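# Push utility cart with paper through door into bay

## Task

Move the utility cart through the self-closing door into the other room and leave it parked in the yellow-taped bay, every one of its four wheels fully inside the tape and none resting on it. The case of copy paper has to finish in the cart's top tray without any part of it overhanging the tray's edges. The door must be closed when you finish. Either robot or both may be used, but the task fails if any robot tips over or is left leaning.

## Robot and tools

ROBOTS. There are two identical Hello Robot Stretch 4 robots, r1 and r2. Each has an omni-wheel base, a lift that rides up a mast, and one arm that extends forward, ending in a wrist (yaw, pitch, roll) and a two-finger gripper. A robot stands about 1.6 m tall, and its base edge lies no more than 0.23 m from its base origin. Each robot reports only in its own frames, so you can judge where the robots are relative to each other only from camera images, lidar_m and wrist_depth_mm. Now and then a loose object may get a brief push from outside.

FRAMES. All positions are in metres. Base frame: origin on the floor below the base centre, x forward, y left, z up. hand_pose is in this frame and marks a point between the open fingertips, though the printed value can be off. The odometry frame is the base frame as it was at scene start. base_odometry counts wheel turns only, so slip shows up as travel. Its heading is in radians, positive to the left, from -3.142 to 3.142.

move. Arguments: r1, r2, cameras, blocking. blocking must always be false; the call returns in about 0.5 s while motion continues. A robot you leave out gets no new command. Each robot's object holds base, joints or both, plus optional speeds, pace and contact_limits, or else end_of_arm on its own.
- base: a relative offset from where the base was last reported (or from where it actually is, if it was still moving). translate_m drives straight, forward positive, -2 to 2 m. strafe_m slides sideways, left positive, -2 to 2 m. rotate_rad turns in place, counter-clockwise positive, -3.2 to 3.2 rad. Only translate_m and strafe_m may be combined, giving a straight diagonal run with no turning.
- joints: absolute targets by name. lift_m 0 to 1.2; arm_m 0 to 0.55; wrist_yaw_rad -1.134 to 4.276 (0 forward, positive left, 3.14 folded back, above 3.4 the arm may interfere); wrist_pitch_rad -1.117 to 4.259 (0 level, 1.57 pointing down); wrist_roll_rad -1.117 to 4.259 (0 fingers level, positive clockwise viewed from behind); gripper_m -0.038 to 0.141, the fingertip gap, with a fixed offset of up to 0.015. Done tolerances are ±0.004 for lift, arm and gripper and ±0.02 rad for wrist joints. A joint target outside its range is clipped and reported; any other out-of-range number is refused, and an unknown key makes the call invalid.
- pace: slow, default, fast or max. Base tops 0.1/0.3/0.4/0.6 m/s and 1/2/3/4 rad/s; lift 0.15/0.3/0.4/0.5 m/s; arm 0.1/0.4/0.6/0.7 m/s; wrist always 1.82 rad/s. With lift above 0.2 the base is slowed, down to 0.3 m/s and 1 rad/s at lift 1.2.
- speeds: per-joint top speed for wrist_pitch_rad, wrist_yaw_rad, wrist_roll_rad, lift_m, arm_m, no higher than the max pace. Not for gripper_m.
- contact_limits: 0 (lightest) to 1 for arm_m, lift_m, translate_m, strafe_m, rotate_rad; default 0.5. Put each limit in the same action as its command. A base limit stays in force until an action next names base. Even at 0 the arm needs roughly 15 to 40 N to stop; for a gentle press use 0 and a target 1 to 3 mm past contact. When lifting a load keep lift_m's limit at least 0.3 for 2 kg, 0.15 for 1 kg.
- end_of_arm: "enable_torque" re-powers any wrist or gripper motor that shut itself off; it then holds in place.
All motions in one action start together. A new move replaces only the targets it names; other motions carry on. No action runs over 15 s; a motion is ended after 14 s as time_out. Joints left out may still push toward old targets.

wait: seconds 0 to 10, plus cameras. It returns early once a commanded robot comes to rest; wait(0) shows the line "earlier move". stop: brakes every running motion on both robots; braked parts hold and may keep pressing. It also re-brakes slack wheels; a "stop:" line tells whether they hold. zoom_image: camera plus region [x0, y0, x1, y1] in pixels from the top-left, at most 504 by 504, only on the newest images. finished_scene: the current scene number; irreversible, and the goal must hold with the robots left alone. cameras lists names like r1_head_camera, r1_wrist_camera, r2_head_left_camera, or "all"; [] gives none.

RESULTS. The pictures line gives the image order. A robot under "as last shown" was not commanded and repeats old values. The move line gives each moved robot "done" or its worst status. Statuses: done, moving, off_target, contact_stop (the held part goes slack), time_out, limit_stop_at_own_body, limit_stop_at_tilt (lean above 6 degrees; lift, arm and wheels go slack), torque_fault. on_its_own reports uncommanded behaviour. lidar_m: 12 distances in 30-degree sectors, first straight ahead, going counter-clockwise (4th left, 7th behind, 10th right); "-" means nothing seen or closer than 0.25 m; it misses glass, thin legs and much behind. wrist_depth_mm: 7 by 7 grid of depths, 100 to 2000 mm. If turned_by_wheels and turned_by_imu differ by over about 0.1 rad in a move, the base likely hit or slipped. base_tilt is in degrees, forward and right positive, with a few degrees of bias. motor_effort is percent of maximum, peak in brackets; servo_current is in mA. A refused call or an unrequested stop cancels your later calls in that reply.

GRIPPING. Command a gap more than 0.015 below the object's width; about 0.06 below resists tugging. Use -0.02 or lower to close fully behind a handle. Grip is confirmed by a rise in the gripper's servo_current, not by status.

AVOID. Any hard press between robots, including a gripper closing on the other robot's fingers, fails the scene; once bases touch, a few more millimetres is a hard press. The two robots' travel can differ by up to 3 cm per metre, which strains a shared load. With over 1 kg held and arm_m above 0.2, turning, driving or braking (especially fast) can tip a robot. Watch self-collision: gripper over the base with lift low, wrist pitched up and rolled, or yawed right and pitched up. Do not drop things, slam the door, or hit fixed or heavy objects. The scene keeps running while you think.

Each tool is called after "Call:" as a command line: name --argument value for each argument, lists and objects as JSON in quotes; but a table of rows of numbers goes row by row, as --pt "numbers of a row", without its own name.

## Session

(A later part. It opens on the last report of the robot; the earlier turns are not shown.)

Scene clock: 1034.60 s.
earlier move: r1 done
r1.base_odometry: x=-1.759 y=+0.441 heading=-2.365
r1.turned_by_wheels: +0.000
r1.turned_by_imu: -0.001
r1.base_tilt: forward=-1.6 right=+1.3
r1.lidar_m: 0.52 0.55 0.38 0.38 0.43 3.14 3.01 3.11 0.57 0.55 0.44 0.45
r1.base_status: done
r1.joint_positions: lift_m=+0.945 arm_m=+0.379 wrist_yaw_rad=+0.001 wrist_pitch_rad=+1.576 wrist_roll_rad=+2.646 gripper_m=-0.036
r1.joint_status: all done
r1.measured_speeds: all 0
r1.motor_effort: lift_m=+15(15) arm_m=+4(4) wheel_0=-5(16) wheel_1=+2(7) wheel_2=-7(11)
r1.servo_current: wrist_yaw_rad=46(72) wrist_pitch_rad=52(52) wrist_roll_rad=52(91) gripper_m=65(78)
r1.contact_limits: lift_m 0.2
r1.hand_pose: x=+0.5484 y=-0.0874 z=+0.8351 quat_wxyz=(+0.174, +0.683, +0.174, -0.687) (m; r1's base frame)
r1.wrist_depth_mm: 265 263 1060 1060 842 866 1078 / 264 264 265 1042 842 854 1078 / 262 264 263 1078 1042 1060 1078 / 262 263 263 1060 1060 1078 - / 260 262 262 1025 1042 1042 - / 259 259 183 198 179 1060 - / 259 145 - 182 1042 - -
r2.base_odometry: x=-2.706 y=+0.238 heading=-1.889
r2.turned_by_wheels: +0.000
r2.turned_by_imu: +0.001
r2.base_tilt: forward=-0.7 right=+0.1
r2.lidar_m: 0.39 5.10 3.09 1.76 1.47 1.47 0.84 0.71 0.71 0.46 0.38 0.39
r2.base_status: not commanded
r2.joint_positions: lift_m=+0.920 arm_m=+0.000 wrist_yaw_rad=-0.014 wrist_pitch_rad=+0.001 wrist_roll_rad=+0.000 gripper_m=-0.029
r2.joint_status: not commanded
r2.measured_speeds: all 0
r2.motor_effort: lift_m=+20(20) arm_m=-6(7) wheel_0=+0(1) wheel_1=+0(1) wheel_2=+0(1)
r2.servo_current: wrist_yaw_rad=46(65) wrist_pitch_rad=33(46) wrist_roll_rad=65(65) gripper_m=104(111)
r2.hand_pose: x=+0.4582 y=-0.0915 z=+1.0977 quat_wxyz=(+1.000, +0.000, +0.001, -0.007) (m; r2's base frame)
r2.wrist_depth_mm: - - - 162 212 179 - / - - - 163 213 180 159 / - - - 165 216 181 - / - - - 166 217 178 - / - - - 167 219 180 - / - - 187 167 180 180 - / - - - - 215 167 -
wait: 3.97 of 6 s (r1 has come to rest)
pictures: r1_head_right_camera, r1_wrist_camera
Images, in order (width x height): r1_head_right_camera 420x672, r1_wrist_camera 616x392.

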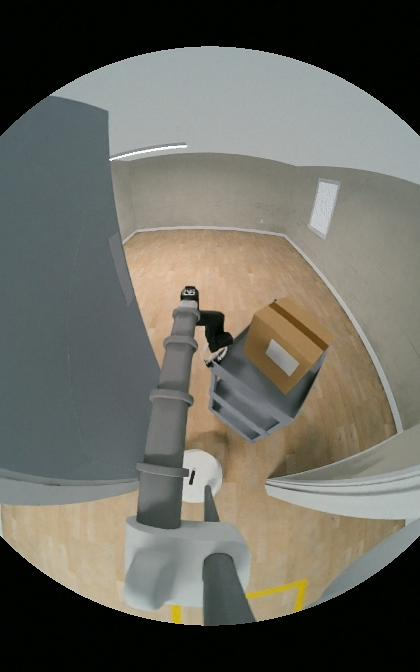

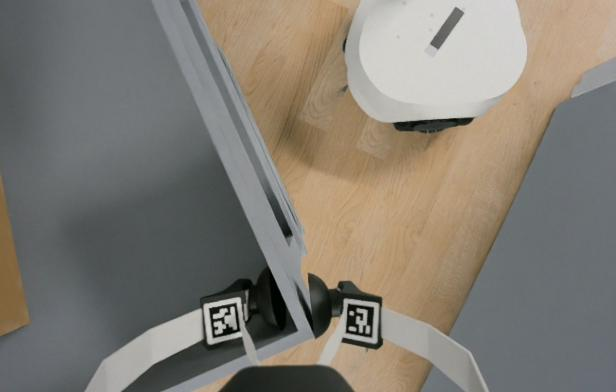

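Call:
move --blocking false --cameras '[]' --r1 '{"joints":{"gripper_m":0.06}}'

Call:
wait --seconds 1.2 --cameras '[]'

Call:
move --blocking false --cameras '[]' --r1 '{"joints":{"lift_m":1.139}}'

Call:
wait --seconds 1.6 --cameras '[]'

Call:
move --blocking false --cameras '[]' --r1 '{"base":{"strafe_m":0.08}}'

Call:
wait --seconds 2 --cameras '[]'

Call:
move --blocking false --cameras '[]' --r1 '{"base":{"translate_m":0.25},"joints":{"arm_m":0.492,"wrist_roll_rad":0.42}}'

Call:
wait --seconds 3 --cameras '["r1_wrist_camera","r1_head_right_camera"]'

Scene clock: 1069.83 s.
move: r1 moving
r1.base_odometry: x=-1.759 y=+0.441 heading=-2.365
r1.turned_by_wheels: +0.000
r1.turned_by_imu: -0.002
r1.base_tilt: forward=-1.6 right=+1.3
r1.lidar_m: 0.51 0.54 0.40 0.37 0.42 3.13 3.02 3.12 0.58 0.54 0.45 0.44
r1.base_status: not commanded
r1.joint_positions: lift_m=+0.945 arm_m=+0.379 wrist_yaw_rad=+0.001 wrist_pitch_rad=+1.576 wrist_roll_rad=+2.647 gripper_m=-0.011
r1.joint_status: gripper_m moving
r1.measured_speeds: translate_m=+0.000 strafe_m=+0.000 rotate_rad=+0.000 lift_m=+0.000 arm_m=+0.000 wrist_yaw_rad=-0.001 wrist_pitch_rad=+0.000 wrist_roll_rad=+0.009
r1.motor_effort: lift_m=+15(15) arm_m=+3(4) wheel_0=-5(6) wheel_1=+2(3) wheel_2=-7(7)
r1.servo_current: wrist_yaw_rad=46(59) wrist_pitch_rad=52(52) wrist_roll_rad=52(59) gripper_m=72(78)
r1.contact_limits: lift_m 0.2
r1.hand_pose: x=+0.5484 y=-0.0874 z=+0.8351 quat_wxyz=(+0.173, +0.684, +0.174, -0.687) (m; r1's base frame)
r1.wrist_depth_mm: 266 267 1078 1060 854 854 1078 / 265 265 266 1060 854 842 1060 / 264 265 266 1078 1042 1060 1060 / 263 264 263 1042 1078 1078 - / 263 263 264 1060 1042 1060 - / 263 262 189 201 182 1060 - / 260 154 - 140 991 - -
r2: as last shown
r2.turned_by_imu: +0.005
r2.lidar_m: 0.40 5.10 3.04 1.76 1.49 1.47 0.84 0.71 0.69 0.47 0.39 0.39
r2.motor_effort: lift_m=+20(20) arm_m=-6(7) wheel_0=+0(0) wheel_1=+0(0) wheel_2=+0(0)
r2.servo_current: wrist_yaw_rad=52(72) wrist_pitch_rad=39(46) wrist_roll_rad=39(59) gripper_m=98(104)
r2.wrist_depth_mm: - - - 161 212 179 - / - - - 163 213 181 159 / - - - 165 215 182 - / - - - 166 218 179 - / - - - 166 219 180 - / - - 187 167 180 180 - / - - - - 215 168 -
pictures: none
No camera images: "cameras" was empty.

Scene clock: 1071.00 s.
earlier move: r1 done
r1.base_odometry: x=-1.760 y=+0.441 heading=-2.365
r1.turned_by_wheels: +0.000
r1.turned_by_imu: +0.000
r1.base_tilt: forward=-1.6 right=+1.3
r1.lidar_m: 0.51 0.56 0.40 0.38 0.42 3.14 3.03 3.11 0.57 0.55 0.45 0.44
r1.base_status: not commanded
r1.joint_positions: lift_m=+0.945 arm_m=+0.379 wrist_yaw_rad=+0.001 wrist_pitch_rad=+1.573 wrist_roll_rad=+2.648 gripper_m=+0.060
r1.joint_status: all done
r1.measured_speeds: all 0
r1.motor_effort: lift_m=+15(15) arm_m=+3(4) wheel_0=-5(6) wheel_1=+2(3) wheel_2=-4(7)
r1.servo_current: wrist_yaw_rad=39(59) wrist_pitch_rad=46(59) wrist_roll_rad=52(65) gripper_m=46(85)
r1.contact_limits: lift_m 0.2
r1.hand_pose: x=+0.5492 y=-0.0874 z=+0.8351 quat_wxyz=(+0.173, +0.685, +0.173, -0.686) (m; r1's base frame)
r1.wrist_depth_mm: 262 264 1060 1060 854 854 1078 / 264 263 264 1042 842 842 1078 / 262 263 263 1060 1042 1078 - / 262 264 263 1042 1060 1060 - / 260 262 263 1042 1060 1060 - / 260 260 210 254 188 - - / 262 259 - 143 1042 - -
r2.base_odometry: x=-2.706 y=+0.238 heading=-1.889
r2.turned_by_wheels: +0.000
r2.turned_by_imu: +0.000
r2.base_tilt: forward=-0.6 right=+0.1
r2.lidar_m: 0.38 5.09 3.07 1.76 1.48 1.47 0.86 0.69 0.69 0.47 0.39 0.40
r2.base_status: not commanded
r2.joint_positions: lift_m=+0.920 arm_m=+0.000 wrist_yaw_rad=-0.014 wrist_pitch_rad=+0.001 wrist_roll_rad=+0.000 gripper_m=-0.029
r2.joint_status: not commanded
r2.measured_speeds: all 0
r2.motor_effort: lift_m=+20(20) arm_m=-7(7) wheel_0=+0(0) wheel_1=+0(1) wheel_2=+0(1)
r2.servo_current: wrist_yaw_rad=52(72) wrist_pitch_rad=46(52) wrist_roll_rad=33(59) gripper_m=104(104)
r2.hand_pose: x=+0.4582 y=-0.0915 z=+1.0977 quat_wxyz=(+1.000, +0.000, +0.001, -0.007) (m; r2's base frame)
r2.wrist_depth_mm: - - - 162 212 179 - / - - - 163 213 180 160 / - - - 165 215 182 - / - - - 166 218 179 - / - - - 167 219 180 - / - - 187 167 180 180 - / - - - - 214 168 -
wait: 1.17 of 1.2 s (r1 has come to rest)
pictures: none
No camera images: "cameras" was empty.

Scene clock: 1071.50 s.
move: r1 moving
r1.base_odometry: x=-1.760 y=+0.441 heading=-2.365
r1.turned_by_wheels: +0.000
r1.turned_by_imu: +0.000
r1.base_tilt: forward=-1.6 right=+1.3
r1.lidar_m: 0.51 0.56 0.40 0.37 0.42 3.12 3.02 3.12 0.57 0.55 0.46 0.44
r1.base_status: not commanded
r1.joint_positions: lift_m=+0.983 arm_m=+0.379 wrist_yaw_rad=+0.001 wrist_pitch_rad=+1.573 wrist_roll_rad=+2.648 gripper_m=+0.060
r1.joint_status: lift_m moving
r1.measured_speeds: translate_m=+0.000 strafe_m=+0.000 rotate_rad=+0.000 lift_m=+0.146 arm_m=+0.000 wrist_yaw_rad=+0.000 wrist_pitch_rad=+0.000 wrist_roll_rad=+0.000
r1.motor_effort: lift_m=+26(26) arm_m=+4(4) wheel_0=-4(5) wheel_1=+2(3) wheel_2=-4(4)
r1.servo_current: wrist_yaw_rad=59(72) wrist_pitch_rad=39(46) wrist_roll_rad=39(59) gripper_m=33(52)
r1.hand_pose: x=+0.5493 y=-0.0874 z=+0.8724 quat_wxyz=(+0.173, +0.685, +0.173, -0.686) (m; r1's base frame)
r1.wrist_depth_mm: 297 297 1098 1098 891 878 1098 / 296 296 298 1098 891 878 1118 / 296 296 297 1078 1078 1098 - / 296 297 296 1098 1078 1098 - / 291 294 296 1098 1078 1098 - / 294 294 195 1078 187 - - / 294 166 1060 153 1098 - -
r2: as last shown
r2.lidar_m: 0.38 5.09 3.07 1.75 1.47 1.48 0.84 0.69 0.71 0.46 0.38 0.40
r2.motor_effort: lift_m=+20(21) arm_m=-6(7) wheel_0=+1(1) wheel_1=+0(0) wheel_2=+0(0)
r2.servo_current: wrist_yaw_rad=52(59) wrist_pitch_rad=46(46) wrist_roll_rad=46(59) gripper_m=104(111)
r2.wrist_depth_mm: - - - 162 213 179 - / - - - 163 214 180 159 / - - - 165 216 182 - / - - - 166 217 178 - / - - - 166 218 179 - / - - 187 167 180 180 - / - - - - 214 168 -
pictures: none
No camera images: "cameras" was empty.

Scene clock: 1072.90 s.
earlier move: r1 done
r1.base_odometry: x=-1.760 y=+0.441 heading=-2.365
r1.turned_by_wheels: +0.000
r1.turned_by_imu: +0.000
r1.base_tilt: forward=-1.6 right=+1.3
r1.lidar_m: 0.49 0.56 0.40 0.37 0.43 3.13 3.00 3.11 0.58 0.56 0.44 0.43
r1.base_status: not commanded
r1.joint_positions: lift_m=+1.139 arm_m=+0.379 wrist_yaw_rad=+0.001 wrist_pitch_rad=+1.573 wrist_roll_rad=+2.648 gripper_m=+0.060
r1.joint_status: all done
r1.measured_speeds: all 0
r1.motor_effort: lift_m=+24(26) arm_m=+4(4) wheel_0=-4(5) wheel_1=+2(3) wheel_2=-4(4)
r1.servo_current: wrist_yaw_rad=39(72) wrist_pitch_rad=46(52) wrist_roll_rad=39(72) gripper_m=39(52)
r1.hand_pose: x=+0.5493 y=-0.0874 z=+1.0283 quat_wxyz=(+0.173, +0.685, +0.173, -0.686) (m; r1's base frame)
r1.wrist_depth_mm: 370 455 1255 1255 1042 1255 1255 / 349 452 459 1229 1042 1229 1229 / 332 459 455 1255 1255 1229 - / 314 452 452 1281 1255 1229 - / 296 436 455 1255 1255 1229 - / 309 452 194 1255 188 - - / 452 166 1229 153 1229 - -
r2.base_odometry: x=-2.706 y=+0.238 heading=-1.889
r2.turned_by_wheels: +0.000
r2.turned_by_imu: +0.000
r2.base_tilt: forward=-0.7 right=+0.1
r2.lidar_m: 0.40 5.08 3.02 1.75 1.48 1.46 0.84 0.68 0.71 0.47 0.40 0.40
r2.base_status: not commanded
r2.joint_positions: lift_m=+0.920 arm_m=+0.000 wrist_yaw_rad=-0.014 wrist_pitch_rad=+0.001 wrist_roll_rad=+0.000 gripper_m=-0.029
r2.joint_status: not commanded
r2.measured_speeds: all 0
r2.motor_effort: lift_m=+20(21) arm_m=-6(7) wheel_0=+0(1) wheel_1=+0(0) wheel_2=+0(1)
r2.servo_current: wrist_yaw_rad=52(65) wrist_pitch_rad=39(46) wrist_roll_rad=52(59) gripper_m=111(111)
r2.hand_pose: x=+0.4582 y=-0.0915 z=+1.0977 quat_wxyz=(+1.000, +0.000, +0.001, -0.007) (m; r2's base frame)
r2.wrist_depth_mm: - - - 162 212 179 - / - - - 163 213 181 160 / - - - 165 216 181 - / - - - 166 218 178 - / - - - 166 218 179 - / - - 187 167 180 181 - / - - - - 214 168 -
wait: 1.40 of 1.6 s (r1 has come to rest)
pictures: none
No camera images: "cameras" was empty.

Scene clock: 1073.40 s.
move: r1 moving
r1.base_odometry: x=-1.734 y=+0.415 heading=-2.365
r1.turned_by_wheels: +0.000
r1.turned_by_imu: +0.000
r1.base_tilt: forward=-1.5 right=+1.3
r1.lidar_m: 0.52 0.48 0.36 0.33 0.40 3.14 3.04 3.13 0.62 0.60 0.46 0.47
r1.base_status: strafe_m moving
r1.joint_positions: lift_m=+1.139 arm_m=+0.379 wrist_yaw_rad=+0.001 wrist_pitch_rad=+1.573 wrist_roll_rad=+2.648 gripper_m=+0.060
r1.joint_status: not commanded
r1.measured_speeds: translate_m=+0.001 strafe_m=+0.141 rotate_rad=-0.004 lift_m=+0.000 arm_m=+0.000 wrist_yaw_rad=+0.000 wrist_pitch_rad=+0.000 wrist_roll_rad=+0.000
r1.motor_effort: lift_m=+24(24) arm_m=+4(4) wheel_0=-11(12) wheel_1=+8(10) wheel_2=-1(2)
r1.servo_current: wrist_yaw_rad=59(59) wrist_pitch_rad=39(46) wrist_roll_rad=65(72) gripper_m=39(46)
r1.hand_pose: x=+0.5493 y=-0.0874 z=+1.0283 quat_wxyz=(+0.173, +0.685, +0.173, -0.686) (m; r1's base frame)
r1.wrist_depth_mm: 418 455 1229 1255 1042 1255 1281 / 394 455 1281 1229 1042 1255 - / 375 452 455 1229 1229 1255 - / 355 455 459 1281 1229 1255 - / 332 455 452 1255 1229 - - / 449 452 191 1229 189 - - / 449 1229 1205 153 1205 - -
r2: as last shown
r2.base_tilt: forward=-0.6 right=+0.0
r2.lidar_m: 0.40 5.10 3.08 1.75 1.49 1.49 0.85 0.70 0.71 0.47 0.40 0.40
r2.motor_effort: lift_m=+20(20) arm_m=-6(7) wheel_0=+0(0) wheel_1=+0(0) wheel_2=+0(0)
r2.servo_current: wrist_yaw_rad=46(59) wrist_pitch_rad=39(46) wrist_roll_rad=46(59) gripper_m=91(111)
r2.wrist_depth_mm: - - - 161 212 179 - / - - - 163 214 181 159 / - - - 165 216 181 - / - - - 166 217 179 - / - - - 167 220 179 - / - - 186 167 180 181 - / - - - - 215 168 -
pictures: none
No camera images: "cameras" was empty.

Scene clock: 1074.23 s.
earlier move: r1 done
r1.base_odometry: x=-1.703 y=+0.384 heading=-2.365
r1.turned_by_wheels: +0.000
r1.turned_by_imu: +0.000
r1.base_tilt: forward=-1.6 right=+1.3
r1.lidar_m: 5.69 0.46 0.33 0.30 0.35 3.10 3.04 3.11 0.67 0.62 0.51 0.49
r1.base_status: done
r1.joint_positions: lift_m=+1.139 arm_m=+0.379 wrist_yaw_rad=+0.001 wrist_pitch_rad=+1.573 wrist_roll_rad=+2.648 gripper_m=+0.060
r1.joint_status: not commanded
r1.measured_speeds: all 0
r1.motor_effort: lift_m=+24(24) arm_m=+4(4) wheel_0=-1(12) wheel_1=+1(10) wheel_2=+0(2)
r1.servo_current: wrist_yaw_rad=52(72) wrist_pitch_rad=46(52) wrist_roll_rad=52(72) gripper_m=46(46)
r1.hand_pose: x=+0.5493 y=-0.0874 z=+1.0283 quat_wxyz=(+0.173, +0.685, +0.173, -0.686) (m; r1's base frame)
r1.wrist_depth_mm: 455 459 1255 1229 1025 1255 1255 / 455 455 1255 1205 1042 1060 - / 430 459 459 1281 1255 1229 - / 410 455 455 1205 1229 1255 - / 452 452 1229 1229 1229 - - / 449 1229 196 1229 188 - 544 / 1229 1229 1229 153 - - 525
r2.base_odometry: x=-2.706 y=+0.238 heading=-1.889
r2.turned_by_wheels: +0.000
r2.turned_by_imu: +0.000
r2.base_tilt: forward=-0.6 right=+0.1
r2.lidar_m: 0.40 5.10 3.10 1.74 1.48 1.46 0.85 0.72 0.71 0.47 0.40 0.38
r2.base_status: not commanded
r2.joint_positions: lift_m=+0.920 arm_m=+0.000 wrist_yaw_rad=-0.014 wrist_pitch_rad=+0.001 wrist_roll_rad=+0.000 gripper_m=-0.029
r2.joint_status: not commanded
r2.measured_speeds: all 0
r2.motor_effort: lift_m=+20(20) arm_m=-6(7) wheel_0=+0(1) wheel_1=+0(1) wheel_2=+0(0)
r2.servo_current: wrist_yaw_rad=39(65) wrist_pitch_rad=33(46) wrist_roll_rad=46(59) gripper_m=104(111)
r2.hand_pose: x=+0.4582 y=-0.0915 z=+1.0977 quat_wxyz=(+1.000, +0.000, +0.001, -0.007) (m; r2's base frame)
r2.wrist_depth_mm: - - - 162 212 179 - / - - - 162 214 180 159 / - - - 165 216 181 - / - - - 165 217 178 - / - - - 167 218 179 - / - - 187 167 180 180 - / - - - - 215 168 -
wait: 0.83 of 2 s (r1 has come to rest)
pictures: none
No camera images: "cameras" was empty.

Scene clock: 1074.73 s.
move: r1 moving
r1.base_odometry: x=-1.726 y=+0.362 heading=-2.365
r1.turned_by_wheels: +0.000
r1.turned_by_imu: +0.000
r1.base_tilt: forward=-1.6 right=+1.3
r1.lidar_m: 5.69 0.45 0.32 0.29 0.33 3.17 3.06 3.16 0.65 0.61 0.48 0.47
r1.base_status: translate_m moving
r1.joint_positions: lift_m=+1.139 arm_m=+0.430 wrist_yaw_rad=+0.001 wrist_pitch_rad=+1.573 wrist_roll_rad=+2.068 gripper_m=+0.060
r1.joint_status: arm_m moving; wrist_roll_rad moving
r1.measured_speeds: translate_m=+0.121 strafe_m=-0.001 rotate_rad=-0.001 lift_m=+0.000 arm_m=+0.195 wrist_yaw_rad=+0.000 wrist_pitch_rad=+0.000 wrist_roll_rad=-1.819
r1.motor_effort: lift_m=+24(24) arm_m=+6(7) wheel_0=+7(8) wheel_1=+6(8) wheel_2=-8(9)
r1.servo_current: wrist_yaw_rad=33(72) wrist_pitch_rad=39(46) wrist_roll_rad=91(104) gripper_m=39(46)
r1.hand_pose: x=+0.6001 y=-0.0874 z=+1.0283 quat_wxyz=(+0.362, +0.607, +0.362, -0.608) (m; r1's base frame)
r1.wrist_depth_mm: 324 342 455 459 1229 1255 1255 / 455 452 455 455 1229 1025 1281 / 759 455 452 455 1255 1025 1281 / 1229 1255 1229 1229 1255 1118 1255 / 1205 1281 1255 1229 1255 1255 - / 1205 1255 194 1281 186 - - / 1229 1229 1229 143 - - -
r2: as last shown
r2.base_tilt: forward=-0.7 right=+0.1
r2.lidar_m: 0.37 5.10 3.05 1.75 1.47 1.46 0.83 0.71 0.71 0.46 0.39 0.38
r2.motor_effort: lift_m=+20(20) arm_m=-6(7) wheel_0=+0(0) wheel_1=+0(0) wheel_2=+0(0)
r2.servo_current: wrist_yaw_rad=65(65) wrist_pitch_rad=39(52) wrist_roll_rad=52(52) gripper_m=98(104)
r2.wrist_depth_mm: - - - 162 213 179 - / - - - 163 213 181 159 / - - - 165 216 181 - / - - - 166 217 179 - / - - - 167 220 180 - / - - 187 167 180 181 - / - - - - 214 168 -
pictures: none
No camera images: "cameras" was empty.

Scene clock: 1076.53 s.
earlier move: r1 done
r1.base_odometry: x=-1.882 y=+0.208 heading=-2.365
r1.turned_by_wheels: +0.000
r1.turned_by_imu: +0.000
r1.base_tilt: forward=-1.6 right=+1.2
r1.lidar_m: 5.46 0.44 0.29 0.28 0.32 0.51 3.30 3.37 0.72 0.40 0.31 0.29
r1.base_status: done
r1.joint_positions: lift_m=+1.139 arm_m=+0.492 wrist_yaw_rad=+0.001 wrist_pitch_rad=+1.573 wrist_roll_rad=+0.422 gripper_m=+0.060
r1.joint_status: all done
r1.measured_speeds: all 0
r1.motor_effort: lift_m=+24(24) arm_m=+4(8) wheel_0=+3(9) wheel_1=+1(8) wheel_2=+0(10)
r1.servo_current: wrist_yaw_rad=46(72) wrist_pitch_rad=46(52) wrist_roll_rad=39(104) gripper_m=46(52)
r1.hand_pose: x=+0.6623 y=-0.0874 z=+1.0284 quat_wxyz=(+0.691, +0.148, +0.692, -0.148) (m; r1's base frame)
r1.wrist_depth_mm: 1229 1229 1205 1255 1229 1255 1255 / 1255 1255 1229 1255 1255 1229 564 / 1255 1205 1255 1229 1255 - - / 1229 1255 1255 1229 1255 - - / 1255 1229 1255 1205 1255 - - / 1229 1255 194 1229 187 - - / 535 141 1138 153 1118 - 452
r2.base_odometry: x=-2.706 y=+0.238 heading=-1.889
r2.turned_by_wheels: +0.000
r2.turned_by_imu: +0.000
r2.base_tilt: forward=-0.6 right=+0.1
r2.lidar_m: 0.40 5.09 3.07 1.74 1.44 1.48 0.84 0.69 0.71 0.46 0.39 0.40
r2.base_status: not commanded
r2.joint_positions: lift_m=+0.920 arm_m=+0.000 wrist_yaw_rad=-0.014 wrist_pitch_rad=+0.001 wrist_roll_rad=+0.000 gripper_m=-0.029
r2.joint_status: not commanded
r2.measured_speeds: all 0
r2.motor_effort: lift_m=+20(21) arm_m=-6(7) wheel_0=+0(1) wheel_1=+0(1) wheel_2=+0(1)
r2.servo_current: wrist_yaw_rad=46(65) wrist_pitch_rad=39(52) wrist_roll_rad=46(59) gripper_m=98(104)
r2.hand_pose: x=+0.4582 y=-0.0915 z=+1.0977 quat_wxyz=(+1.000, +0.000, +0.001, -0.007) (m; r2's base frame)
r2.wrist_depth_mm: - - - 162 212 180 - / - - - 163 213 180 159 / - - - 165 216 182 - / - - - 166 217 179 - / - - - 166 219 179 - / - - 186 167 180 181 - / - - - - 214 168 -
wait: 1.80 of 3 s (r1 has come to rest)
pictures: r1_head_right_camera, r1_wrist_camera
Images, in order (width x height): r1_head_right_camera 420x672, r1_wrist_camera 616x392.

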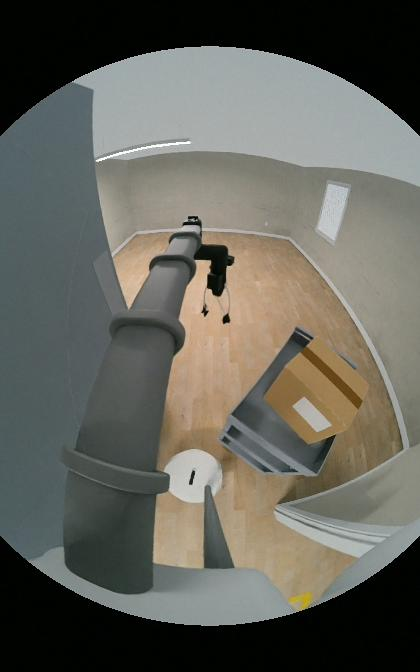

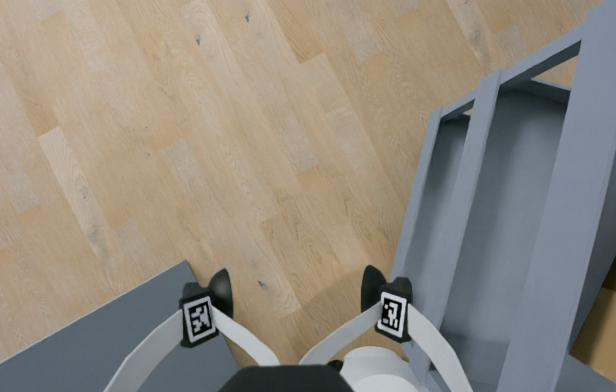

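Call:
move --blocking false --cameras '["r1_head_camera","r1_wrist_camera"]'

Scene clock: 1100.07 s.
r1.base_odometry: x=-1.882 y=+0.208 heading=-2.365
r1.turned_by_wheels: +0.000
r1.turned_by_imu: -0.002
r1.base_tilt: forward=-1.5 right=+1.3
r1.lidar_m: 5.46 0.44 0.32 0.27 0.30 0.50 3.31 3.38 0.73 0.37 0.30 0.28
r1.base_status: done
r1.joint_positions: lift_m=+1.139 arm_m=+0.492 wrist_yaw_rad=+0.001 wrist_pitch_rad=+1.573 wrist_roll_rad=+0.422 gripper_m=+0.060
r1.joint_status: all done
r1.measured_speeds: all 0
r1.motor_effort: lift_m=+24(24) arm_m=+4(8) wheel_0=+3(9) wheel_1=+1(8) wheel_2=+0(10)
r1.servo_current: wrist_yaw_rad=39(72) wrist_pitch_rad=39(52) wrist_roll_rad=52(104) gripper_m=46(52)
r1.hand_pose: x=+0.6623 y=-0.0874 z=+1.0284 quat_wxyz=(+0.691, +0.148, +0.692, -0.148) (m; r1's base frame)
r1.wrist_depth_mm: 1229 1229 1229 1255 1255 1255 1255 / 1229 1229 1255 1255 1229 1281 574 / 1205 1229 1205 1255 1229 - - / 1255 1205 1255 1255 1255 - - / 1255 1205 1229 1229 1255 - - / 1255 1229 194 1229 188 - - / 535 140 1138 153 1098 - 452
r2.base_odometry: x=-2.706 y=+0.238 heading=-1.889
r2.turned_by_wheels: +0.000
r2.turned_by_imu: +0.003
r2.base_tilt: forward=-0.7 right=+0.1
r2.lidar_m: 0.38 5.07 3.09 1.75 1.48 1.45 0.84 0.70 0.70 0.48 0.40 0.39
r2.base_status: not commanded
r2.joint_positions: lift_m=+0.920 arm_m=+0.000 wrist_yaw_rad=-0.014 wrist_pitch_rad=+0.001 wrist_roll_rad=+0.000 gripper_m=-0.029
r2.joint_status: not commanded
r2.measured_speeds: all 0
r2.motor_effort: lift_m=+20(21) arm_m=-6(7) wheel_0=+0(1) wheel_1=+0(1) wheel_2=+0(1)
r2.servo_current: wrist_yaw_rad=65(65) wrist_pitch_rad=39(52) wrist_roll_rad=39(59) gripper_m=98(104)
r2.hand_pose: x=+0.4582 y=-0.0915 z=+1.0977 quat_wxyz=(+1.000, +0.000, +0.001, -0.007) (m; r2's base frame)
r2.wrist_depth_mm: - - - 162 212 179 - / - - - 163 213 180 159 / - - - 165 216 181 - / - - - 166 219 178 - / - - - 167 220 179 - / - - 187 167 180 180 - / - - - - 214 168 -
pictures: r1_head_camera, r1_wrist_camera
Images, in order (width x height): r1_head_camera 420x560, r1_wrist_camera 616x392.

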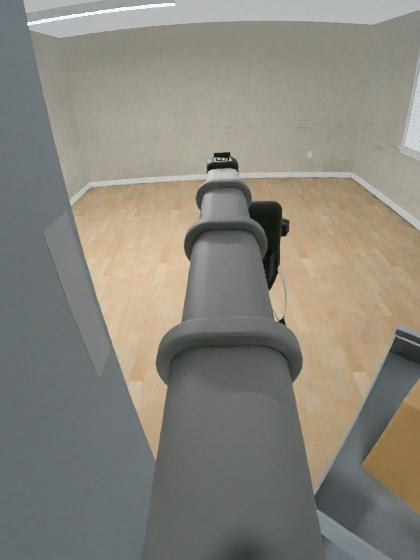

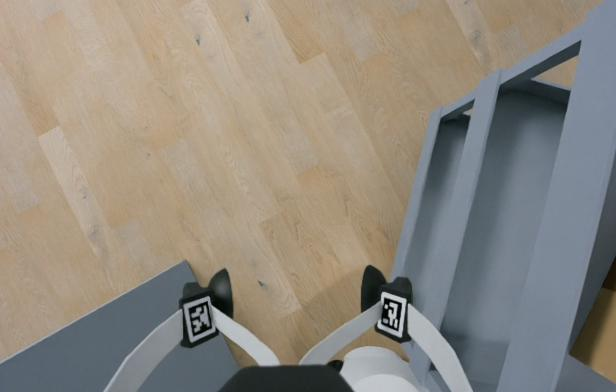

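Call:
move --r1 '{"base":{"strafe_m":-0.16},"contact_limits":{"strafe_m":0.3}}' --blocking false --cameras '[]'

Call:
wait --seconds 2 --cameras '[]'

Call:
move --r1 '{"base":{"rotate_rad":-0.15},"contact_limits":{"rotate_rad":0.3},"pace":"slow"}' --blocking false --cameras '[]'

Call:
wait --seconds 1.5 --cameras '["r1_head_camera","r1_wrist_camera"]'

Scene clock: 1118.63 s.
move: r1 moving
r1.base_odometry: x=-1.907 y=+0.234 heading=-2.364
r1.turned_by_wheels: +0.000
r1.turned_by_imu: -0.001
r1.base_tilt: forward=-1.6 right=+1.3
r1.lidar_m: 5.47 0.47 0.34 0.33 0.35 0.55 3.31 3.39 0.68 0.36 0.28 0.28
r1.base_status: strafe_m moving
r1.joint_positions: lift_m=+1.139 arm_m=+0.492 wrist_yaw_rad=+0.001 wrist_pitch_rad=+1.573 wrist_roll_rad=+0.422 gripper_m=+0.060
r1.joint_status: not commanded
r1.measured_speeds: translate_m=-0.001 strafe_m=-0.140 rotate_rad=+0.003 lift_m=+0.000 arm_m=+0.000 wrist_yaw_rad=+0.000 wrist_pitch_rad=+0.000 wrist_roll_rad=+0.000
r1.motor_effort: lift_m=+24(24) arm_m=+4(4) wheel_0=+10(11) wheel_1=-7(10) wheel_2=+0(1)
r1.servo_current: wrist_yaw_rad=26(65) wrist_pitch_rad=39(52) wrist_roll_rad=52(65) gripper_m=39(46)
r1.contact_limits: strafe_m 0.3
r1.hand_pose: x=+0.6623 y=-0.0874 z=+1.0284 quat_wxyz=(+0.691, +0.148, +0.692, -0.148) (m; r1's base frame)
r1.wrist_depth_mm: 1205 1229 1255 1255 1229 1255 1281 / 1229 1229 1229 1255 1229 1229 544 / 1229 1255 1229 1229 1229 - - / 1229 1229 1229 1229 1229 - - / 1255 1229 1255 1255 1255 - - / 1255 1229 195 1255 188 - 455 / 554 140 1229 153 891 - 436
r2: as last shown
r2.base_tilt: forward=-0.6 right=+0.1
r2.lidar_m: 0.38 5.09 3.03 1.76 1.48 1.48 0.85 0.72 0.71 0.47 0.40 0.39
r2.motor_effort: lift_m=+20(20) arm_m=-6(7) wheel_0=+0(0) wheel_1=+0(0) wheel_2=+0(0)
r2.servo_current: wrist_yaw_rad=52(65) wrist_pitch_rad=39(46) wrist_roll_rad=52(52) gripper_m=104(111)
r2.wrist_depth_mm: - - - 162 212 179 - / - - - 163 214 180 159 / - - - 165 216 182 - / - - - 166 218 179 - / - - - 167 220 180 - / - - 187 167 179 180 - / - - - - 213 168 -
pictures: none
No camera images: "cameras" was empty.

Scene clock: 1119.90 s.
earlier move: r1 done
r1.base_odometry: x=-1.994 y=+0.322 heading=-2.365
r1.turned_by_wheels: +0.000
r1.turned_by_imu: -0.001
r1.base_tilt: forward=-1.6 right=+1.3
r1.lidar_m: 0.25 0.66 0.47 0.44 0.48 3.42 3.30 3.37 0.56 0.26 0.25 0.25
r1.base_status: done
r1.joint_positions: lift_m=+1.139 arm_m=+0.492 wrist_yaw_rad=+0.001 wrist_pitch_rad=+1.573 wrist_roll_rad=+0.422 gripper_m=+0.060
r1.joint_status: not commanded
r1.measured_speeds: all 0
r1.motor_effort: lift_m=+24(24) arm_m=+4(4) wheel_0=+0(11) wheel_1=+0(10) wheel_2=+0(2)
r1.servo_current: wrist_yaw_rad=59(65) wrist_pitch_rad=46(52) wrist_roll_rad=46(65) gripper_m=39(46)
r1.contact_limits: strafe_m 0.3
r1.hand_pose: x=+0.6623 y=-0.0874 z=+1.0284 quat_wxyz=(+0.691, +0.148, +0.692, -0.148) (m; r1's base frame)
r1.wrist_depth_mm: 1229 1229 1255 1205 1255 1255 - / 1229 1229 1255 1229 1205 539 455 / 1229 1255 1229 1229 1229 459 455 / 1229 1229 1229 1229 1229 459 459 / 1255 1255 1255 1255 - 452 436 / 1229 1255 195 1281 185 459 384 / - 140 1229 143 - 392 353
r2.base_odometry: x=-2.706 y=+0.238 heading=-1.889
r2.turned_by_wheels: +0.000
r2.turned_by_imu: +0.000
r2.base_tilt: forward=-0.7 right=+0.1
r2.lidar_m: 0.39 5.07 3.04 1.77 1.48 1.48 0.85 0.72 0.70 0.46 0.40 0.39
r2.base_status: not commanded
r2.joint_positions: lift_m=+0.920 arm_m=+0.000 wrist_yaw_rad=-0.014 wrist_pitch_rad=+0.001 wrist_roll_rad=+0.000 gripper_m=-0.029
r2.joint_status: not commanded
r2.measured_speeds: all 0
r2.motor_effort: lift_m=+20(20) arm_m=-6(7) wheel_0=+0(0) wheel_1=+0(1) wheel_2=+0(1)
r2.servo_current: wrist_yaw_rad=39(65) wrist_pitch_rad=46(46) wrist_roll_rad=39(52) gripper_m=98(111)
r2.hand_pose: x=+0.4582 y=-0.0915 z=+1.0977 quat_wxyz=(+1.000, +0.000, +0.001, -0.007) (m; r2's base frame)
r2.wrist_depth_mm: - - - 162 212 179 - / - - - 163 213 180 160 / - - - 166 216 181 - / - - - 165 218 178 - / - - - 167 219 180 - / - - 187 167 180 180 - / - - - - 214 168 -
wait: 1.27 of 2 s (r1 has come to rest)
pictures: none
No camera images: "cameras" was empty.

Scene clock: 1120.40 s.
move: r1 moving
r1.base_odometry: x=-1.994 y=+0.322 heading=-2.477
r1.turned_by_wheels: -0.113
r1.turned_by_imu: -0.113
r1.base_tilt: forward=-1.6 right=+1.3
r1.lidar_m: 0.25 0.77 0.50 0.44 0.46 0.66 3.27 3.32 0.58 0.28 0.25 0.25
r1.base_status: rotate_rad moving
r1.joint_positions: lift_m=+1.139 arm_m=+0.492 wrist_yaw_rad=+0.001 wrist_pitch_rad=+1.573 wrist_roll_rad=+0.422 gripper_m=+0.060
r1.joint_status: not commanded
r1.measured_speeds: translate_m=+0.000 strafe_m=+0.001 rotate_rad=-0.284 lift_m=+0.000 arm_m=+0.000 wrist_yaw_rad=+0.000 wrist_pitch_rad=+0.000 wrist_roll_rad=+0.000
r1.motor_effort: lift_m=+24(24) arm_m=+4(4) wheel_0=+3(8) wheel_1=+3(6) wheel_2=+3(6)
r1.servo_current: wrist_yaw_rad=52(59) wrist_pitch_rad=46(46) wrist_roll_rad=39(52) gripper_m=46(52)
r1.contact_limits: rotate_rad 0.3
r1.hand_pose: x=+0.6623 y=-0.0874 z=+1.0284 quat_wxyz=(+0.691, +0.148, +0.692, -0.148) (m; r1's base frame)
r1.wrist_depth_mm: 1205 1229 1229 1255 1255 1255 1229 / 1229 1255 1229 1229 1229 449 459 / 1255 1229 1255 1229 707 455 455 / 1229 1229 1255 1205 455 455 455 / 1229 1281 1229 1255 452 455 459 / 1229 1255 195 1229 185 394 304 / 1281 141 1229 143 452 324 283
r2: as last shown
r2.lidar_m: 0.40 5.10 3.06 1.74 1.47 1.47 0.85 0.71 0.72 0.44 0.40 0.39
r2.motor_effort: lift_m=+20(20) arm_m=-6(7) wheel_0=+0(1) wheel_1=+0(0) wheel_2=+0(0)
r2.servo_current: wrist_yaw_rad=59(65) wrist_pitch_rad=39(46) wrist_roll_rad=33(65) gripper_m=98(104)
r2.wrist_depth_mm: - - - 162 212 179 - / - - - 163 214 180 159 / - - - 165 216 182 - / - - - 166 217 179 - / - - - 166 219 180 - / - - 187 167 180 180 - / - - - - 214 167 -
pictures: none
No camera images: "cameras" was empty.

Scene clock: 1120.97 s.
earlier move: r1 done
r1.base_odometry: x=-1.994 y=+0.322 heading=-2.514
r1.turned_by_wheels: -0.037
r1.turned_by_imu: -0.037
r1.base_tilt: forward=-1.5 right=+1.3
r1.lidar_m: 0.25 0.79 0.48 0.45 0.45 0.64 3.26 3.29 0.55 0.31 0.25 0.25
r1.base_status: done
r1.joint_positions: lift_m=+1.139 arm_m=+0.492 wrist_yaw_rad=+0.001 wrist_pitch_rad=+1.573 wrist_roll_rad=+0.422 gripper_m=+0.060
r1.joint_status: not commanded
r1.measured_speeds: all 0
r1.motor_effort: lift_m=+24(24) arm_m=+4(4) wheel_0=+2(8) wheel_1=+2(6) wheel_2=+1(6)
r1.servo_current: wrist_yaw_rad=59(72) wrist_pitch_rad=39(46) wrist_roll_rad=39(59) gripper_m=46(52)
r1.contact_limits: rotate_rad 0.3
r1.hand_pose: x=+0.6623 y=-0.0874 z=+1.0284 quat_wxyz=(+0.691, +0.148, +0.692, -0.148) (m; r1's base frame)
r1.wrist_depth_mm: 1229 1229 1229 1229 1229 1255 1229 / 1229 1229 1229 1229 455 455 455 / 1205 1229 1229 1229 455 455 455 / 1229 1229 1229 1255 452 455 452 / 1229 1205 1229 1255 455 459 452 / 1229 1281 195 1229 187 351 268 / 1229 153 1255 143 459 286 253
r2.base_odometry: x=-2.706 y=+0.238 heading=-1.889
r2.turned_by_wheels: +0.000
r2.turned_by_imu: +0.000
r2.base_tilt: forward=-0.6 right=+0.1
r2.lidar_m: 0.40 5.11 3.06 1.74 1.50 1.48 0.85 0.72 0.72 0.47 0.41 0.40
r2.base_status: not commanded
r2.joint_positions: lift_m=+0.920 arm_m=+0.000 wrist_yaw_rad=-0.014 wrist_pitch_rad=+0.001 wrist_roll_rad=+0.000 gripper_m=-0.029
r2.joint_status: not commanded
r2.measured_speeds: all 0
r2.motor_effort: lift_m=+20(20) arm_m=-6(7) wheel_0=+0(1) wheel_1=+0(1) wheel_2=+0(1)
r2.servo_current: wrist_yaw_rad=59(65) wrist_pitch_rad=39(46) wrist_roll_rad=46(65) gripper_m=98(111)
r2.hand_pose: x=+0.4582 y=-0.0915 z=+1.0977 quat_wxyz=(+1.000, +0.000, +0.001, -0.007) (m; r2's base frame)
r2.wrist_depth_mm: - - - 162 212 179 - / - - - 163 214 180 159 / - - - 165 216 182 - / - - - 165 217 179 - / - - - 166 219 179 - / - - 187 167 180 180 - / - - - - 214 167 -
wait: 0.57 of 1.5 s (r1 has come to rest)
pictures: r1_head_camera, r1_wrist_camera
Images, in order (width x height): r1_head_camera 420x560, r1_wrist_camera 616x392.

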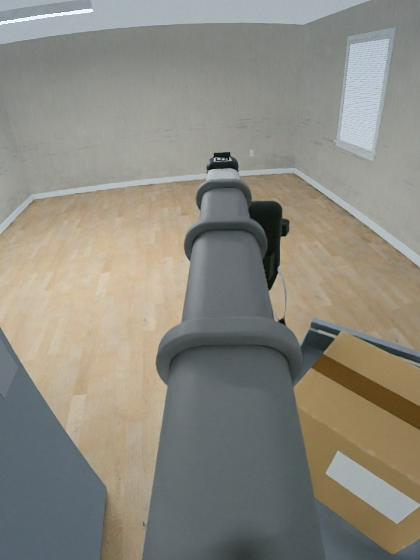

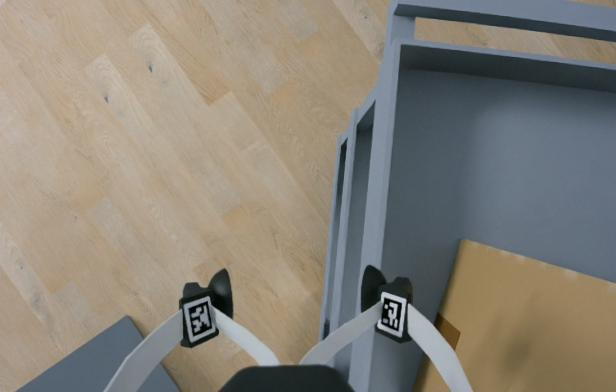

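Call:
move --r1 '{"base":{"rotate_rad":-0.08},"joints":{"arm_m":0.55,"gripper_m":0.07},"contact_limits":{"rotate_rad":0.3},"pace":"slow"}' --blocking false --cameras '[]'

Call:
wait --seconds 1.5 --cameras '["r1_wrist_camera"]'

Scene clock: 1132.13 s.
move: r1 moving
r1.base_odometry: x=-1.994 y=+0.322 heading=-2.592
r1.turned_by_wheels: -0.078
r1.turned_by_imu: -0.079
r1.base_tilt: forward=-1.6 right=+1.3
r1.lidar_m: 0.25 4.78 0.53 0.43 0.43 0.55 3.24 3.28 0.55 0.35 0.25 0.25
r1.base_status: rotate_rad moving
r1.joint_positions: lift_m=+1.139 arm_m=+0.505 wrist_yaw_rad=+0.001 wrist_pitch_rad=+1.573 wrist_roll_rad=+0.422 gripper_m=+0.069
r1.joint_status: arm_m moving; gripper_m moving
joint sent to its limit — r1.arm_m, upper limit.
r1.measured_speeds: translate_m=+0.000 strafe_m=+0.000 rotate_rad=-0.077 lift_m=+0.000 arm_m=+0.049 wrist_yaw_rad=+0.000 wrist_pitch_rad=+0.000 wrist_roll_rad=+0.000
r1.motor_effort: lift_m=+24(24) arm_m=+4(6) wheel_0=+3(9) wheel_1=+3(7) wheel_2=+1(5)
r1.servo_current: wrist_yaw_rad=39(65) wrist_pitch_rad=46(46) wrist_roll_rad=39(59) gripper_m=52(65)
r1.contact_limits: rotate_rad 0.3
r1.hand_pose: x=+0.6750 y=-0.0874 z=+1.0284 quat_wxyz=(+0.691, +0.148, +0.692, -0.148) (m; r1's base frame)
r1.wrist_depth_mm: 1229 1229 1255 1255 1229 1255 - / 1255 1229 1255 1281 452 455 455 / 1229 1229 1205 1229 455 459 455 / 1229 1255 1229 1229 459 455 455 / 1229 1229 1229 1255 459 455 455 / 1229 1229 193 1255 191 291 251 / 1255 1098 1255 143 410 241 211
r2: as last shown
r2.turned_by_imu: +0.002
r2.base_tilt: forward=-0.7 right=+0.1
r2.lidar_m: 0.37 5.11 3.06 1.75 1.47 1.48 0.85 0.71 0.69 0.45 0.39 0.39
r2.motor_effort: lift_m=+20(20) arm_m=-7(7) wheel_0=+0(1) wheel_1=+0(1) wheel_2=+0(1)
r2.servo_current: wrist_yaw_rad=52(59) wrist_pitch_rad=46(46) wrist_roll_rad=52(52) gripper_m=98(111)
r2.wrist_depth_mm: - - - 162 213 179 - / - - - 163 214 180 159 / - - - 165 216 182 - / - - - 166 217 179 - / - - - 166 219 179 - / - - 187 167 180 180 - / - - - - 214 168 -
pictures: none
No camera images: "cameras" was empty.

Scene clock: 1133.43 s.
earlier move: r1 done
r1.base_odometry: x=-1.994 y=+0.322 heading=-2.594
r1.turned_by_wheels: -0.002
r1.turned_by_imu: -0.002
r1.base_tilt: forward=-1.6 right=+1.2
r1.lidar_m: 0.25 4.78 0.54 0.46 0.46 0.56 3.26 3.25 0.56 0.35 0.25 0.25
r1.base_status: done
r1.joint_positions: lift_m=+1.139 arm_m=+0.549 wrist_yaw_rad=+0.001 wrist_pitch_rad=+1.573 wrist_roll_rad=+0.422 gripper_m=+0.070
r1.joint_status: all done
joint sent to its limit — r1.arm_m, upper limit.
r1.measured_speeds: all 0
r1.motor_effort: lift_m=+24(24) arm_m=+5(7) wheel_0=+1(9) wheel_1=+3(7) wheel_2=+0(5)
r1.servo_current: wrist_yaw_rad=72(72) wrist_pitch_rad=39(46) wrist_roll_rad=65(72) gripper_m=46(65)
r1.contact_limits: rotate_rad 0.3
r1.hand_pose: x=+0.7190 y=-0.0874 z=+1.0284 quat_wxyz=(+0.691, +0.148, +0.692, -0.148) (m; r1's base frame)
r1.wrist_depth_mm: 1229 1229 1229 1229 1255 1229 1255 / 1255 1229 1229 1229 1229 1229 1255 / 1229 1255 1229 1255 455 455 455 / 1229 1255 1229 1229 455 452 455 / 1229 1255 1255 1255 452 459 455 / 1229 1229 192 1205 191 421 455 / 1255 1255 1229 143 459 278 256
r2.base_odometry: x=-2.706 y=+0.238 heading=-1.889
r2.turned_by_wheels: +0.000
r2.turned_by_imu: +0.000
r2.base_tilt: forward=-0.7 right=+0.1
r2.lidar_m: 0.42 5.09 3.07 1.76 1.47 1.47 0.85 0.72 0.70 0.46 0.38 0.39
r2.base_status: not commanded
r2.joint_positions: lift_m=+0.920 arm_m=+0.000 wrist_yaw_rad=-0.014 wrist_pitch_rad=+0.001 wrist_roll_rad=+0.000 gripper_m=-0.029
r2.joint_status: not commanded
r2.measured_speeds: all 0
r2.motor_effort: lift_m=+20(20) arm_m=-7(7) wheel_0=+0(1) wheel_1=+0(1) wheel_2=+0(1)
r2.servo_current: wrist_yaw_rad=52(72) wrist_pitch_rad=46(52) wrist_roll_rad=39(59) gripper_m=98(111)
r2.hand_pose: x=+0.4582 y=-0.0915 z=+1.0977 quat_wxyz=(+1.000, +0.000, +0.001, -0.007) (m; r2's base frame)
r2.wrist_depth_mm: - - - 162 213 179 - / - - - 162 214 181 160 / - - - 165 216 182 - / - - - 166 218 179 - / - - - 167 219 180 - / - - 187 167 180 181 - / - - - - 215 168 -
wait: 1.30 of 1.5 s (r1 has come to rest)
pictures: r1_wrist_camera
Images, in order (width x height): r1_wrist_camera 616x392.

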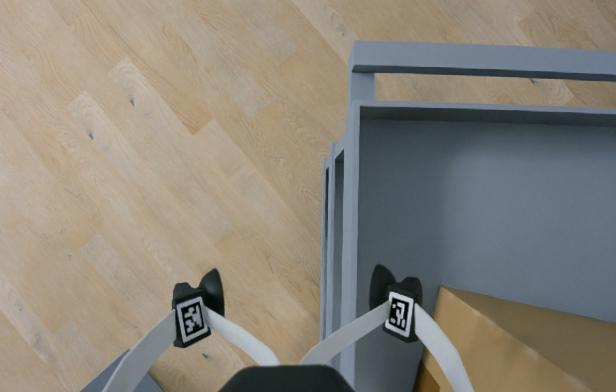

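Call:
move --r1 '{"base":{"rotate_rad":-0.05},"joints":{"gripper_m":0.045,"wrist_roll_rad":0.37},"contact_limits":{"rotate_rad":0.2},"pace":"slow"}' --blocking false --cameras '[]'

Call:
wait --seconds 1.0 --cameras '["r1_wrist_camera"]'

Scene clock: 1149.37 s.
move: r1 moving
r1.base_odometry: x=-1.994 y=+0.322 heading=-2.643
r1.turned_by_wheels: -0.049
r1.turned_by_imu: -0.051
r1.base_tilt: forward=-1.6 right=+1.3
r1.lidar_m: 0.25 0.25 0.54 0.43 0.45 0.55 3.26 3.24 0.57 0.58 0.25 0.25
r1.base_status: rotate_rad moving
r1.joint_positions: lift_m=+1.139 arm_m=+0.549 wrist_yaw_rad=+0.001 wrist_pitch_rad=+1.573 wrist_roll_rad=+0.372 gripper_m=+0.060
r1.joint_status: wrist_roll_rad moving; gripper_m moving
r1.measured_speeds: all 0
r1.motor_effort: lift_m=+24(24) arm_m=+5(5) wheel_0=+4(6) wheel_1=+2(7) wheel_2=+3(5)
r1.servo_current: wrist_yaw_rad=39(72) wrist_pitch_rad=39(46) wrist_roll_rad=46(65) gripper_m=59(72)
r1.contact_limits: rotate_rad 0.2
r1.hand_pose: x=+0.7190 y=-0.0874 z=+1.0284 quat_wxyz=(+0.694, +0.130, +0.696, -0.131) (m; r1's base frame)
r1.wrist_depth_mm: 1205 1229 1229 1255 1229 1255 1229 / 1255 1229 1255 1229 1255 1255 1255 / 1229 1255 1255 1255 455 455 459 / 1229 1205 1255 1229 455 455 455 / 1229 1255 1229 1229 459 455 455 / 1229 1255 193 1255 190 459 452 / 1255 1229 1255 153 394 276 306
r2: as last shown
r2.turned_by_imu: +0.002
r2.base_tilt: forward=-0.6 right=+0.1
r2.lidar_m: 0.41 5.10 3.07 1.75 1.48 1.48 0.84 0.69 0.72 0.47 0.39 0.40
r2.motor_effort: lift_m=+20(20) arm_m=-6(7) wheel_0=+0(0) wheel_1=+0(0) wheel_2=+0(0)
r2.servo_current: wrist_yaw_rad=65(65) wrist_pitch_rad=46(46) wrist_roll_rad=52(52) gripper_m=98(111)
r2.wrist_depth_mm: - - - 162 212 179 - / - - - 163 214 180 159 / - - - 165 216 182 - / - - - 166 216 179 - / - - - 166 218 179 - / - - 187 167 181 180 - / - - - - 213 167 -
pictures: none
No camera images: "cameras" was empty.

Scene clock: 1150.20 s.
earlier move: r1 done
r1.base_odometry: x=-1.994 y=+0.322 heading=-2.643
r1.turned_by_wheels: +0.000
r1.turned_by_imu: +0.000
r1.base_tilt: forward=-1.6 right=+1.3
r1.lidar_m: 0.25 0.29 0.55 0.44 0.43 0.53 3.28 3.26 0.57 0.58 0.25 0.25
r1.base_status: done
r1.joint_positions: lift_m=+1.139 arm_m=+0.549 wrist_yaw_rad=+0.001 wrist_pitch_rad=+1.573 wrist_roll_rad=+0.372 gripper_m=+0.045
r1.joint_status: all done
r1.measured_speeds: all 0
r1.motor_effort: lift_m=+24(24) arm_m=+4(5) wheel_0=+3(6) wheel_1=+1(7) wheel_2=+3(5)
r1.servo_current: wrist_yaw_rad=65(72) wrist_pitch_rad=46(46) wrist_roll_rad=39(65) gripper_m=46(72)
r1.contact_limits: rotate_rad 0.2
r1.hand_pose: x=+0.7190 y=-0.0874 z=+1.0284 quat_wxyz=(+0.694, +0.130, +0.696, -0.131) (m; r1's base frame)
r1.wrist_depth_mm: 1229 1229 1229 1229 1255 1229 1229 / 1255 1255 1229 1229 1255 1255 1229 / 1281 1229 1255 1229 452 455 455 / 1205 1255 1255 1229 459 455 455 / 1229 1229 1229 1229 455 459 459 / 1229 1255 195 1255 194 462 459 / 1229 1229 1229 144 375 271 306
r2.base_odometry: x=-2.706 y=+0.238 heading=-1.889
r2.turned_by_wheels: +0.000
r2.turned_by_imu: +0.000
r2.base_tilt: forward=-0.6 right=+0.1
r2.lidar_m: 0.39 5.09 3.08 1.75 1.46 1.47 0.85 0.70 0.70 0.45 0.40 0.40
r2.base_status: not commanded
r2.joint_positions: lift_m=+0.920 arm_m=+0.000 wrist_yaw_rad=-0.014 wrist_pitch_rad=+0.001 wrist_roll_rad=+0.000 gripper_m=-0.029
r2.joint_status: not commanded
r2.measured_speeds: all 0
r2.motor_effort: lift_m=+20(20) arm_m=-6(7) wheel_0=+0(1) wheel_1=+0(0) wheel_2=+0(0)
r2.servo_current: wrist_yaw_rad=46(65) wrist_pitch_rad=46(46) wrist_roll_rad=33(59) gripper_m=104(111)
r2.hand_pose: x=+0.4582 y=-0.0915 z=+1.0977 quat_wxyz=(+1.000, +0.000, +0.001, -0.007) (m; r2's base frame)
r2.wrist_depth_mm: - - - 161 212 179 - / - - - 163 213 180 159 / - - - 165 216 182 - / - - - 165 218 179 - / - - - 167 218 180 - / - - 187 167 180 180 - / - - - - 214 168 -
wait: 0.83 of 1 s (r1 has come to rest)
pictures: r1_wrist_camera
Images, in order (width x height): r1_wrist_camera 616x392.

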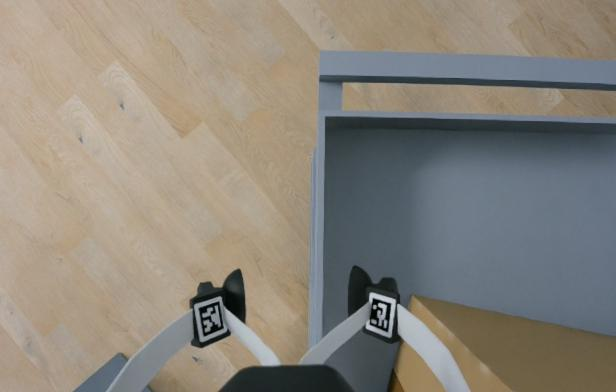

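Call:
move --r1 '{"joints":{"lift_m":0.945},"contact_limits":{"lift_m":0.2}}' --blocking false --cameras '[]'

Call:
wait --seconds 1.5 --cameras '["r1_wrist_camera"]'

Scene clock: 1154.93 s.
move: r1 moving
r1.base_odometry: x=-1.994 y=+0.322 heading=-2.643
r1.turned_by_wheels: +0.000
r1.turned_by_imu: +0.000
r1.base_tilt: forward=-1.6 right=+1.3
r1.lidar_m: 0.25 0.28 0.55 0.45 0.45 0.54 3.27 3.26 0.53 0.56 0.25 0.25
r1.base_status: not commanded
r1.joint_positions: lift_m=+1.101 arm_m=+0.549 wrist_yaw_rad=+0.001 wrist_pitch_rad=+1.573 wrist_roll_rad=+0.372 gripper_m=+0.045
r1.joint_status: lift_m moving
r1.measured_speeds: translate_m=+0.000 strafe_m=+0.000 rotate_rad=+0.000 lift_m=-0.146 arm_m=+0.000 wrist_yaw_rad=+0.000 wrist_pitch_rad=+0.000 wrist_roll_rad=+0.000
r1.motor_effort: lift_m=+10(21) arm_m=+5(5) wheel_0=+3(4) wheel_1=+1(1) wheel_2=+3(3)
r1.servo_current: wrist_yaw_rad=39(59) wrist_pitch_rad=52(52) wrist_roll_rad=59(59) gripper_m=46(52)
r1.contact_limits: lift_m 0.2; rotate_rad 0.2
r1.hand_pose: x=+0.7190 y=-0.0874 z=+0.9913 quat_wxyz=(+0.694, +0.130, +0.696, -0.131) (m; r1's base frame)
r1.wrist_depth_mm: 1229 1182 1205 1182 1205 1182 1205 / 1182 1205 1205 1205 1182 1229 1205 / 1182 1182 1205 1205 424 424 427 / 1205 1205 1205 1229 424 427 424 / 1229 1229 1205 1205 427 424 427 / 1205 1229 195 1229 193 424 427 / 1205 1205 1182 156 392 271 306
r2: as last shown
r2.turned_by_imu: +0.001
r2.base_tilt: forward=-0.7 right=+0.1
r2.lidar_m: 0.39 5.08 3.07 1.73 1.49 1.46 0.84 0.72 0.70 0.44 0.38 0.39
r2.motor_effort: lift_m=+20(20) arm_m=-6(7) wheel_0=+0(0) wheel_1=+0(0) wheel_2=+0(0)
r2.servo_current: wrist_yaw_rad=39(59) wrist_pitch_rad=39(46) wrist_roll_rad=52(59) gripper_m=104(111)
r2.wrist_depth_mm: - - - 162 212 180 - / - - - 163 213 180 159 / - - - 165 216 182 - / - - - 166 218 179 - / - - - 166 220 179 - / - - 187 167 180 180 - / - - - - 214 168 -
pictures: none
No camera images: "cameras" was empty.

Scene clock: 1156.33 s.
earlier move: r1 done
r1.base_odometry: x=-1.994 y=+0.322 heading=-2.643
r1.turned_by_wheels: +0.000
r1.turned_by_imu: +0.000
r1.base_tilt: forward=-1.6 right=+1.3
r1.lidar_m: 0.25 0.28 0.54 0.45 0.46 0.54 3.27 3.26 0.55 0.57 0.25 0.25
r1.base_status: not commanded
r1.joint_positions: lift_m=+0.945 arm_m=+0.549 wrist_yaw_rad=+0.001 wrist_pitch_rad=+1.573 wrist_roll_rad=+0.372 gripper_m=+0.045
r1.joint_status: all done
r1.measured_speeds: all 0
r1.motor_effort: lift_m=+12(21) arm_m=+4(5) wheel_0=+3(4) wheel_1=+1(1) wheel_2=+3(3)
r1.servo_current: wrist_yaw_rad=33(65) wrist_pitch_rad=52(52) wrist_roll_rad=52(72) gripper_m=46(52)
r1.contact_limits: lift_m 0.2; rotate_rad 0.2
r1.hand_pose: x=+0.7190 y=-0.0874 z=+0.8353 quat_wxyz=(+0.694, +0.130, +0.696, -0.131) (m; r1's base frame)
r1.wrist_depth_mm: 1042 1042 1042 1042 203 1025 1042 / 1042 1042 1060 1042 262 262 256 / 1042 1060 1060 1042 263 264 263 / 1042 1078 1060 1042 263 263 263 / 1042 1060 1025 1042 264 263 263 / 1078 1042 195 1042 195 264 264 / 1042 1042 1060 144 264 264 264
r2.base_odometry: x=-2.706 y=+0.238 heading=-1.889
r2.turned_by_wheels: +0.000
r2.turned_by_imu: +0.000
r2.base_tilt: forward=-0.6 right=+0.1
r2.lidar_m: 0.41 5.09 3.06 1.75 1.49 1.47 0.83 0.71 0.70 0.47 0.40 0.40
r2.base_status: not commanded
r2.joint_positions: lift_m=+0.920 arm_m=+0.000 wrist_yaw_rad=-0.014 wrist_pitch_rad=+0.001 wrist_roll_rad=+0.000 gripper_m=-0.029
r2.joint_status: not commanded
r2.measured_speeds: all 0
r2.motor_effort: lift_m=+20(20) arm_m=-6(7) wheel_0=+0(0) wheel_1=+0(0) wheel_2=+0(1)
r2.servo_current: wrist_yaw_rad=59(65) wrist_pitch_rad=39(46) wrist_roll_rad=52(59) gripper_m=98(111)
r2.hand_pose: x=+0.4582 y=-0.0915 z=+1.0977 quat_wxyz=(+1.000, +0.000, +0.001, -0.007) (m; r2's base frame)
r2.wrist_depth_mm: - - - 162 212 179 - / - - - 163 214 181 159 / - - - 165 216 182 - / - - - 166 218 179 - / - - - 167 219 180 - / - - 187 167 180 181 - / - - - - 214 168 -
wait: 1.40 of 1.5 s (r1 has come to rest)
pictures: r1_wrist_camera
Images, in order (width x height): r1_wrist_camera 616x392.

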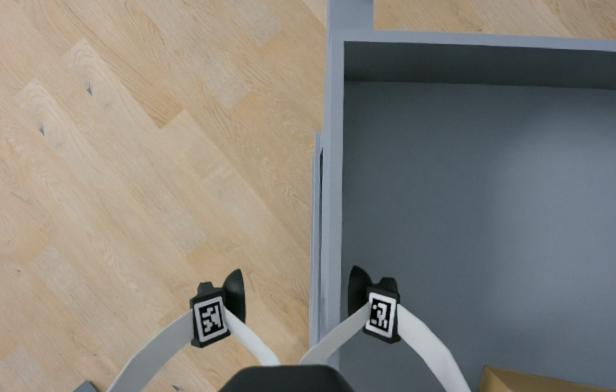

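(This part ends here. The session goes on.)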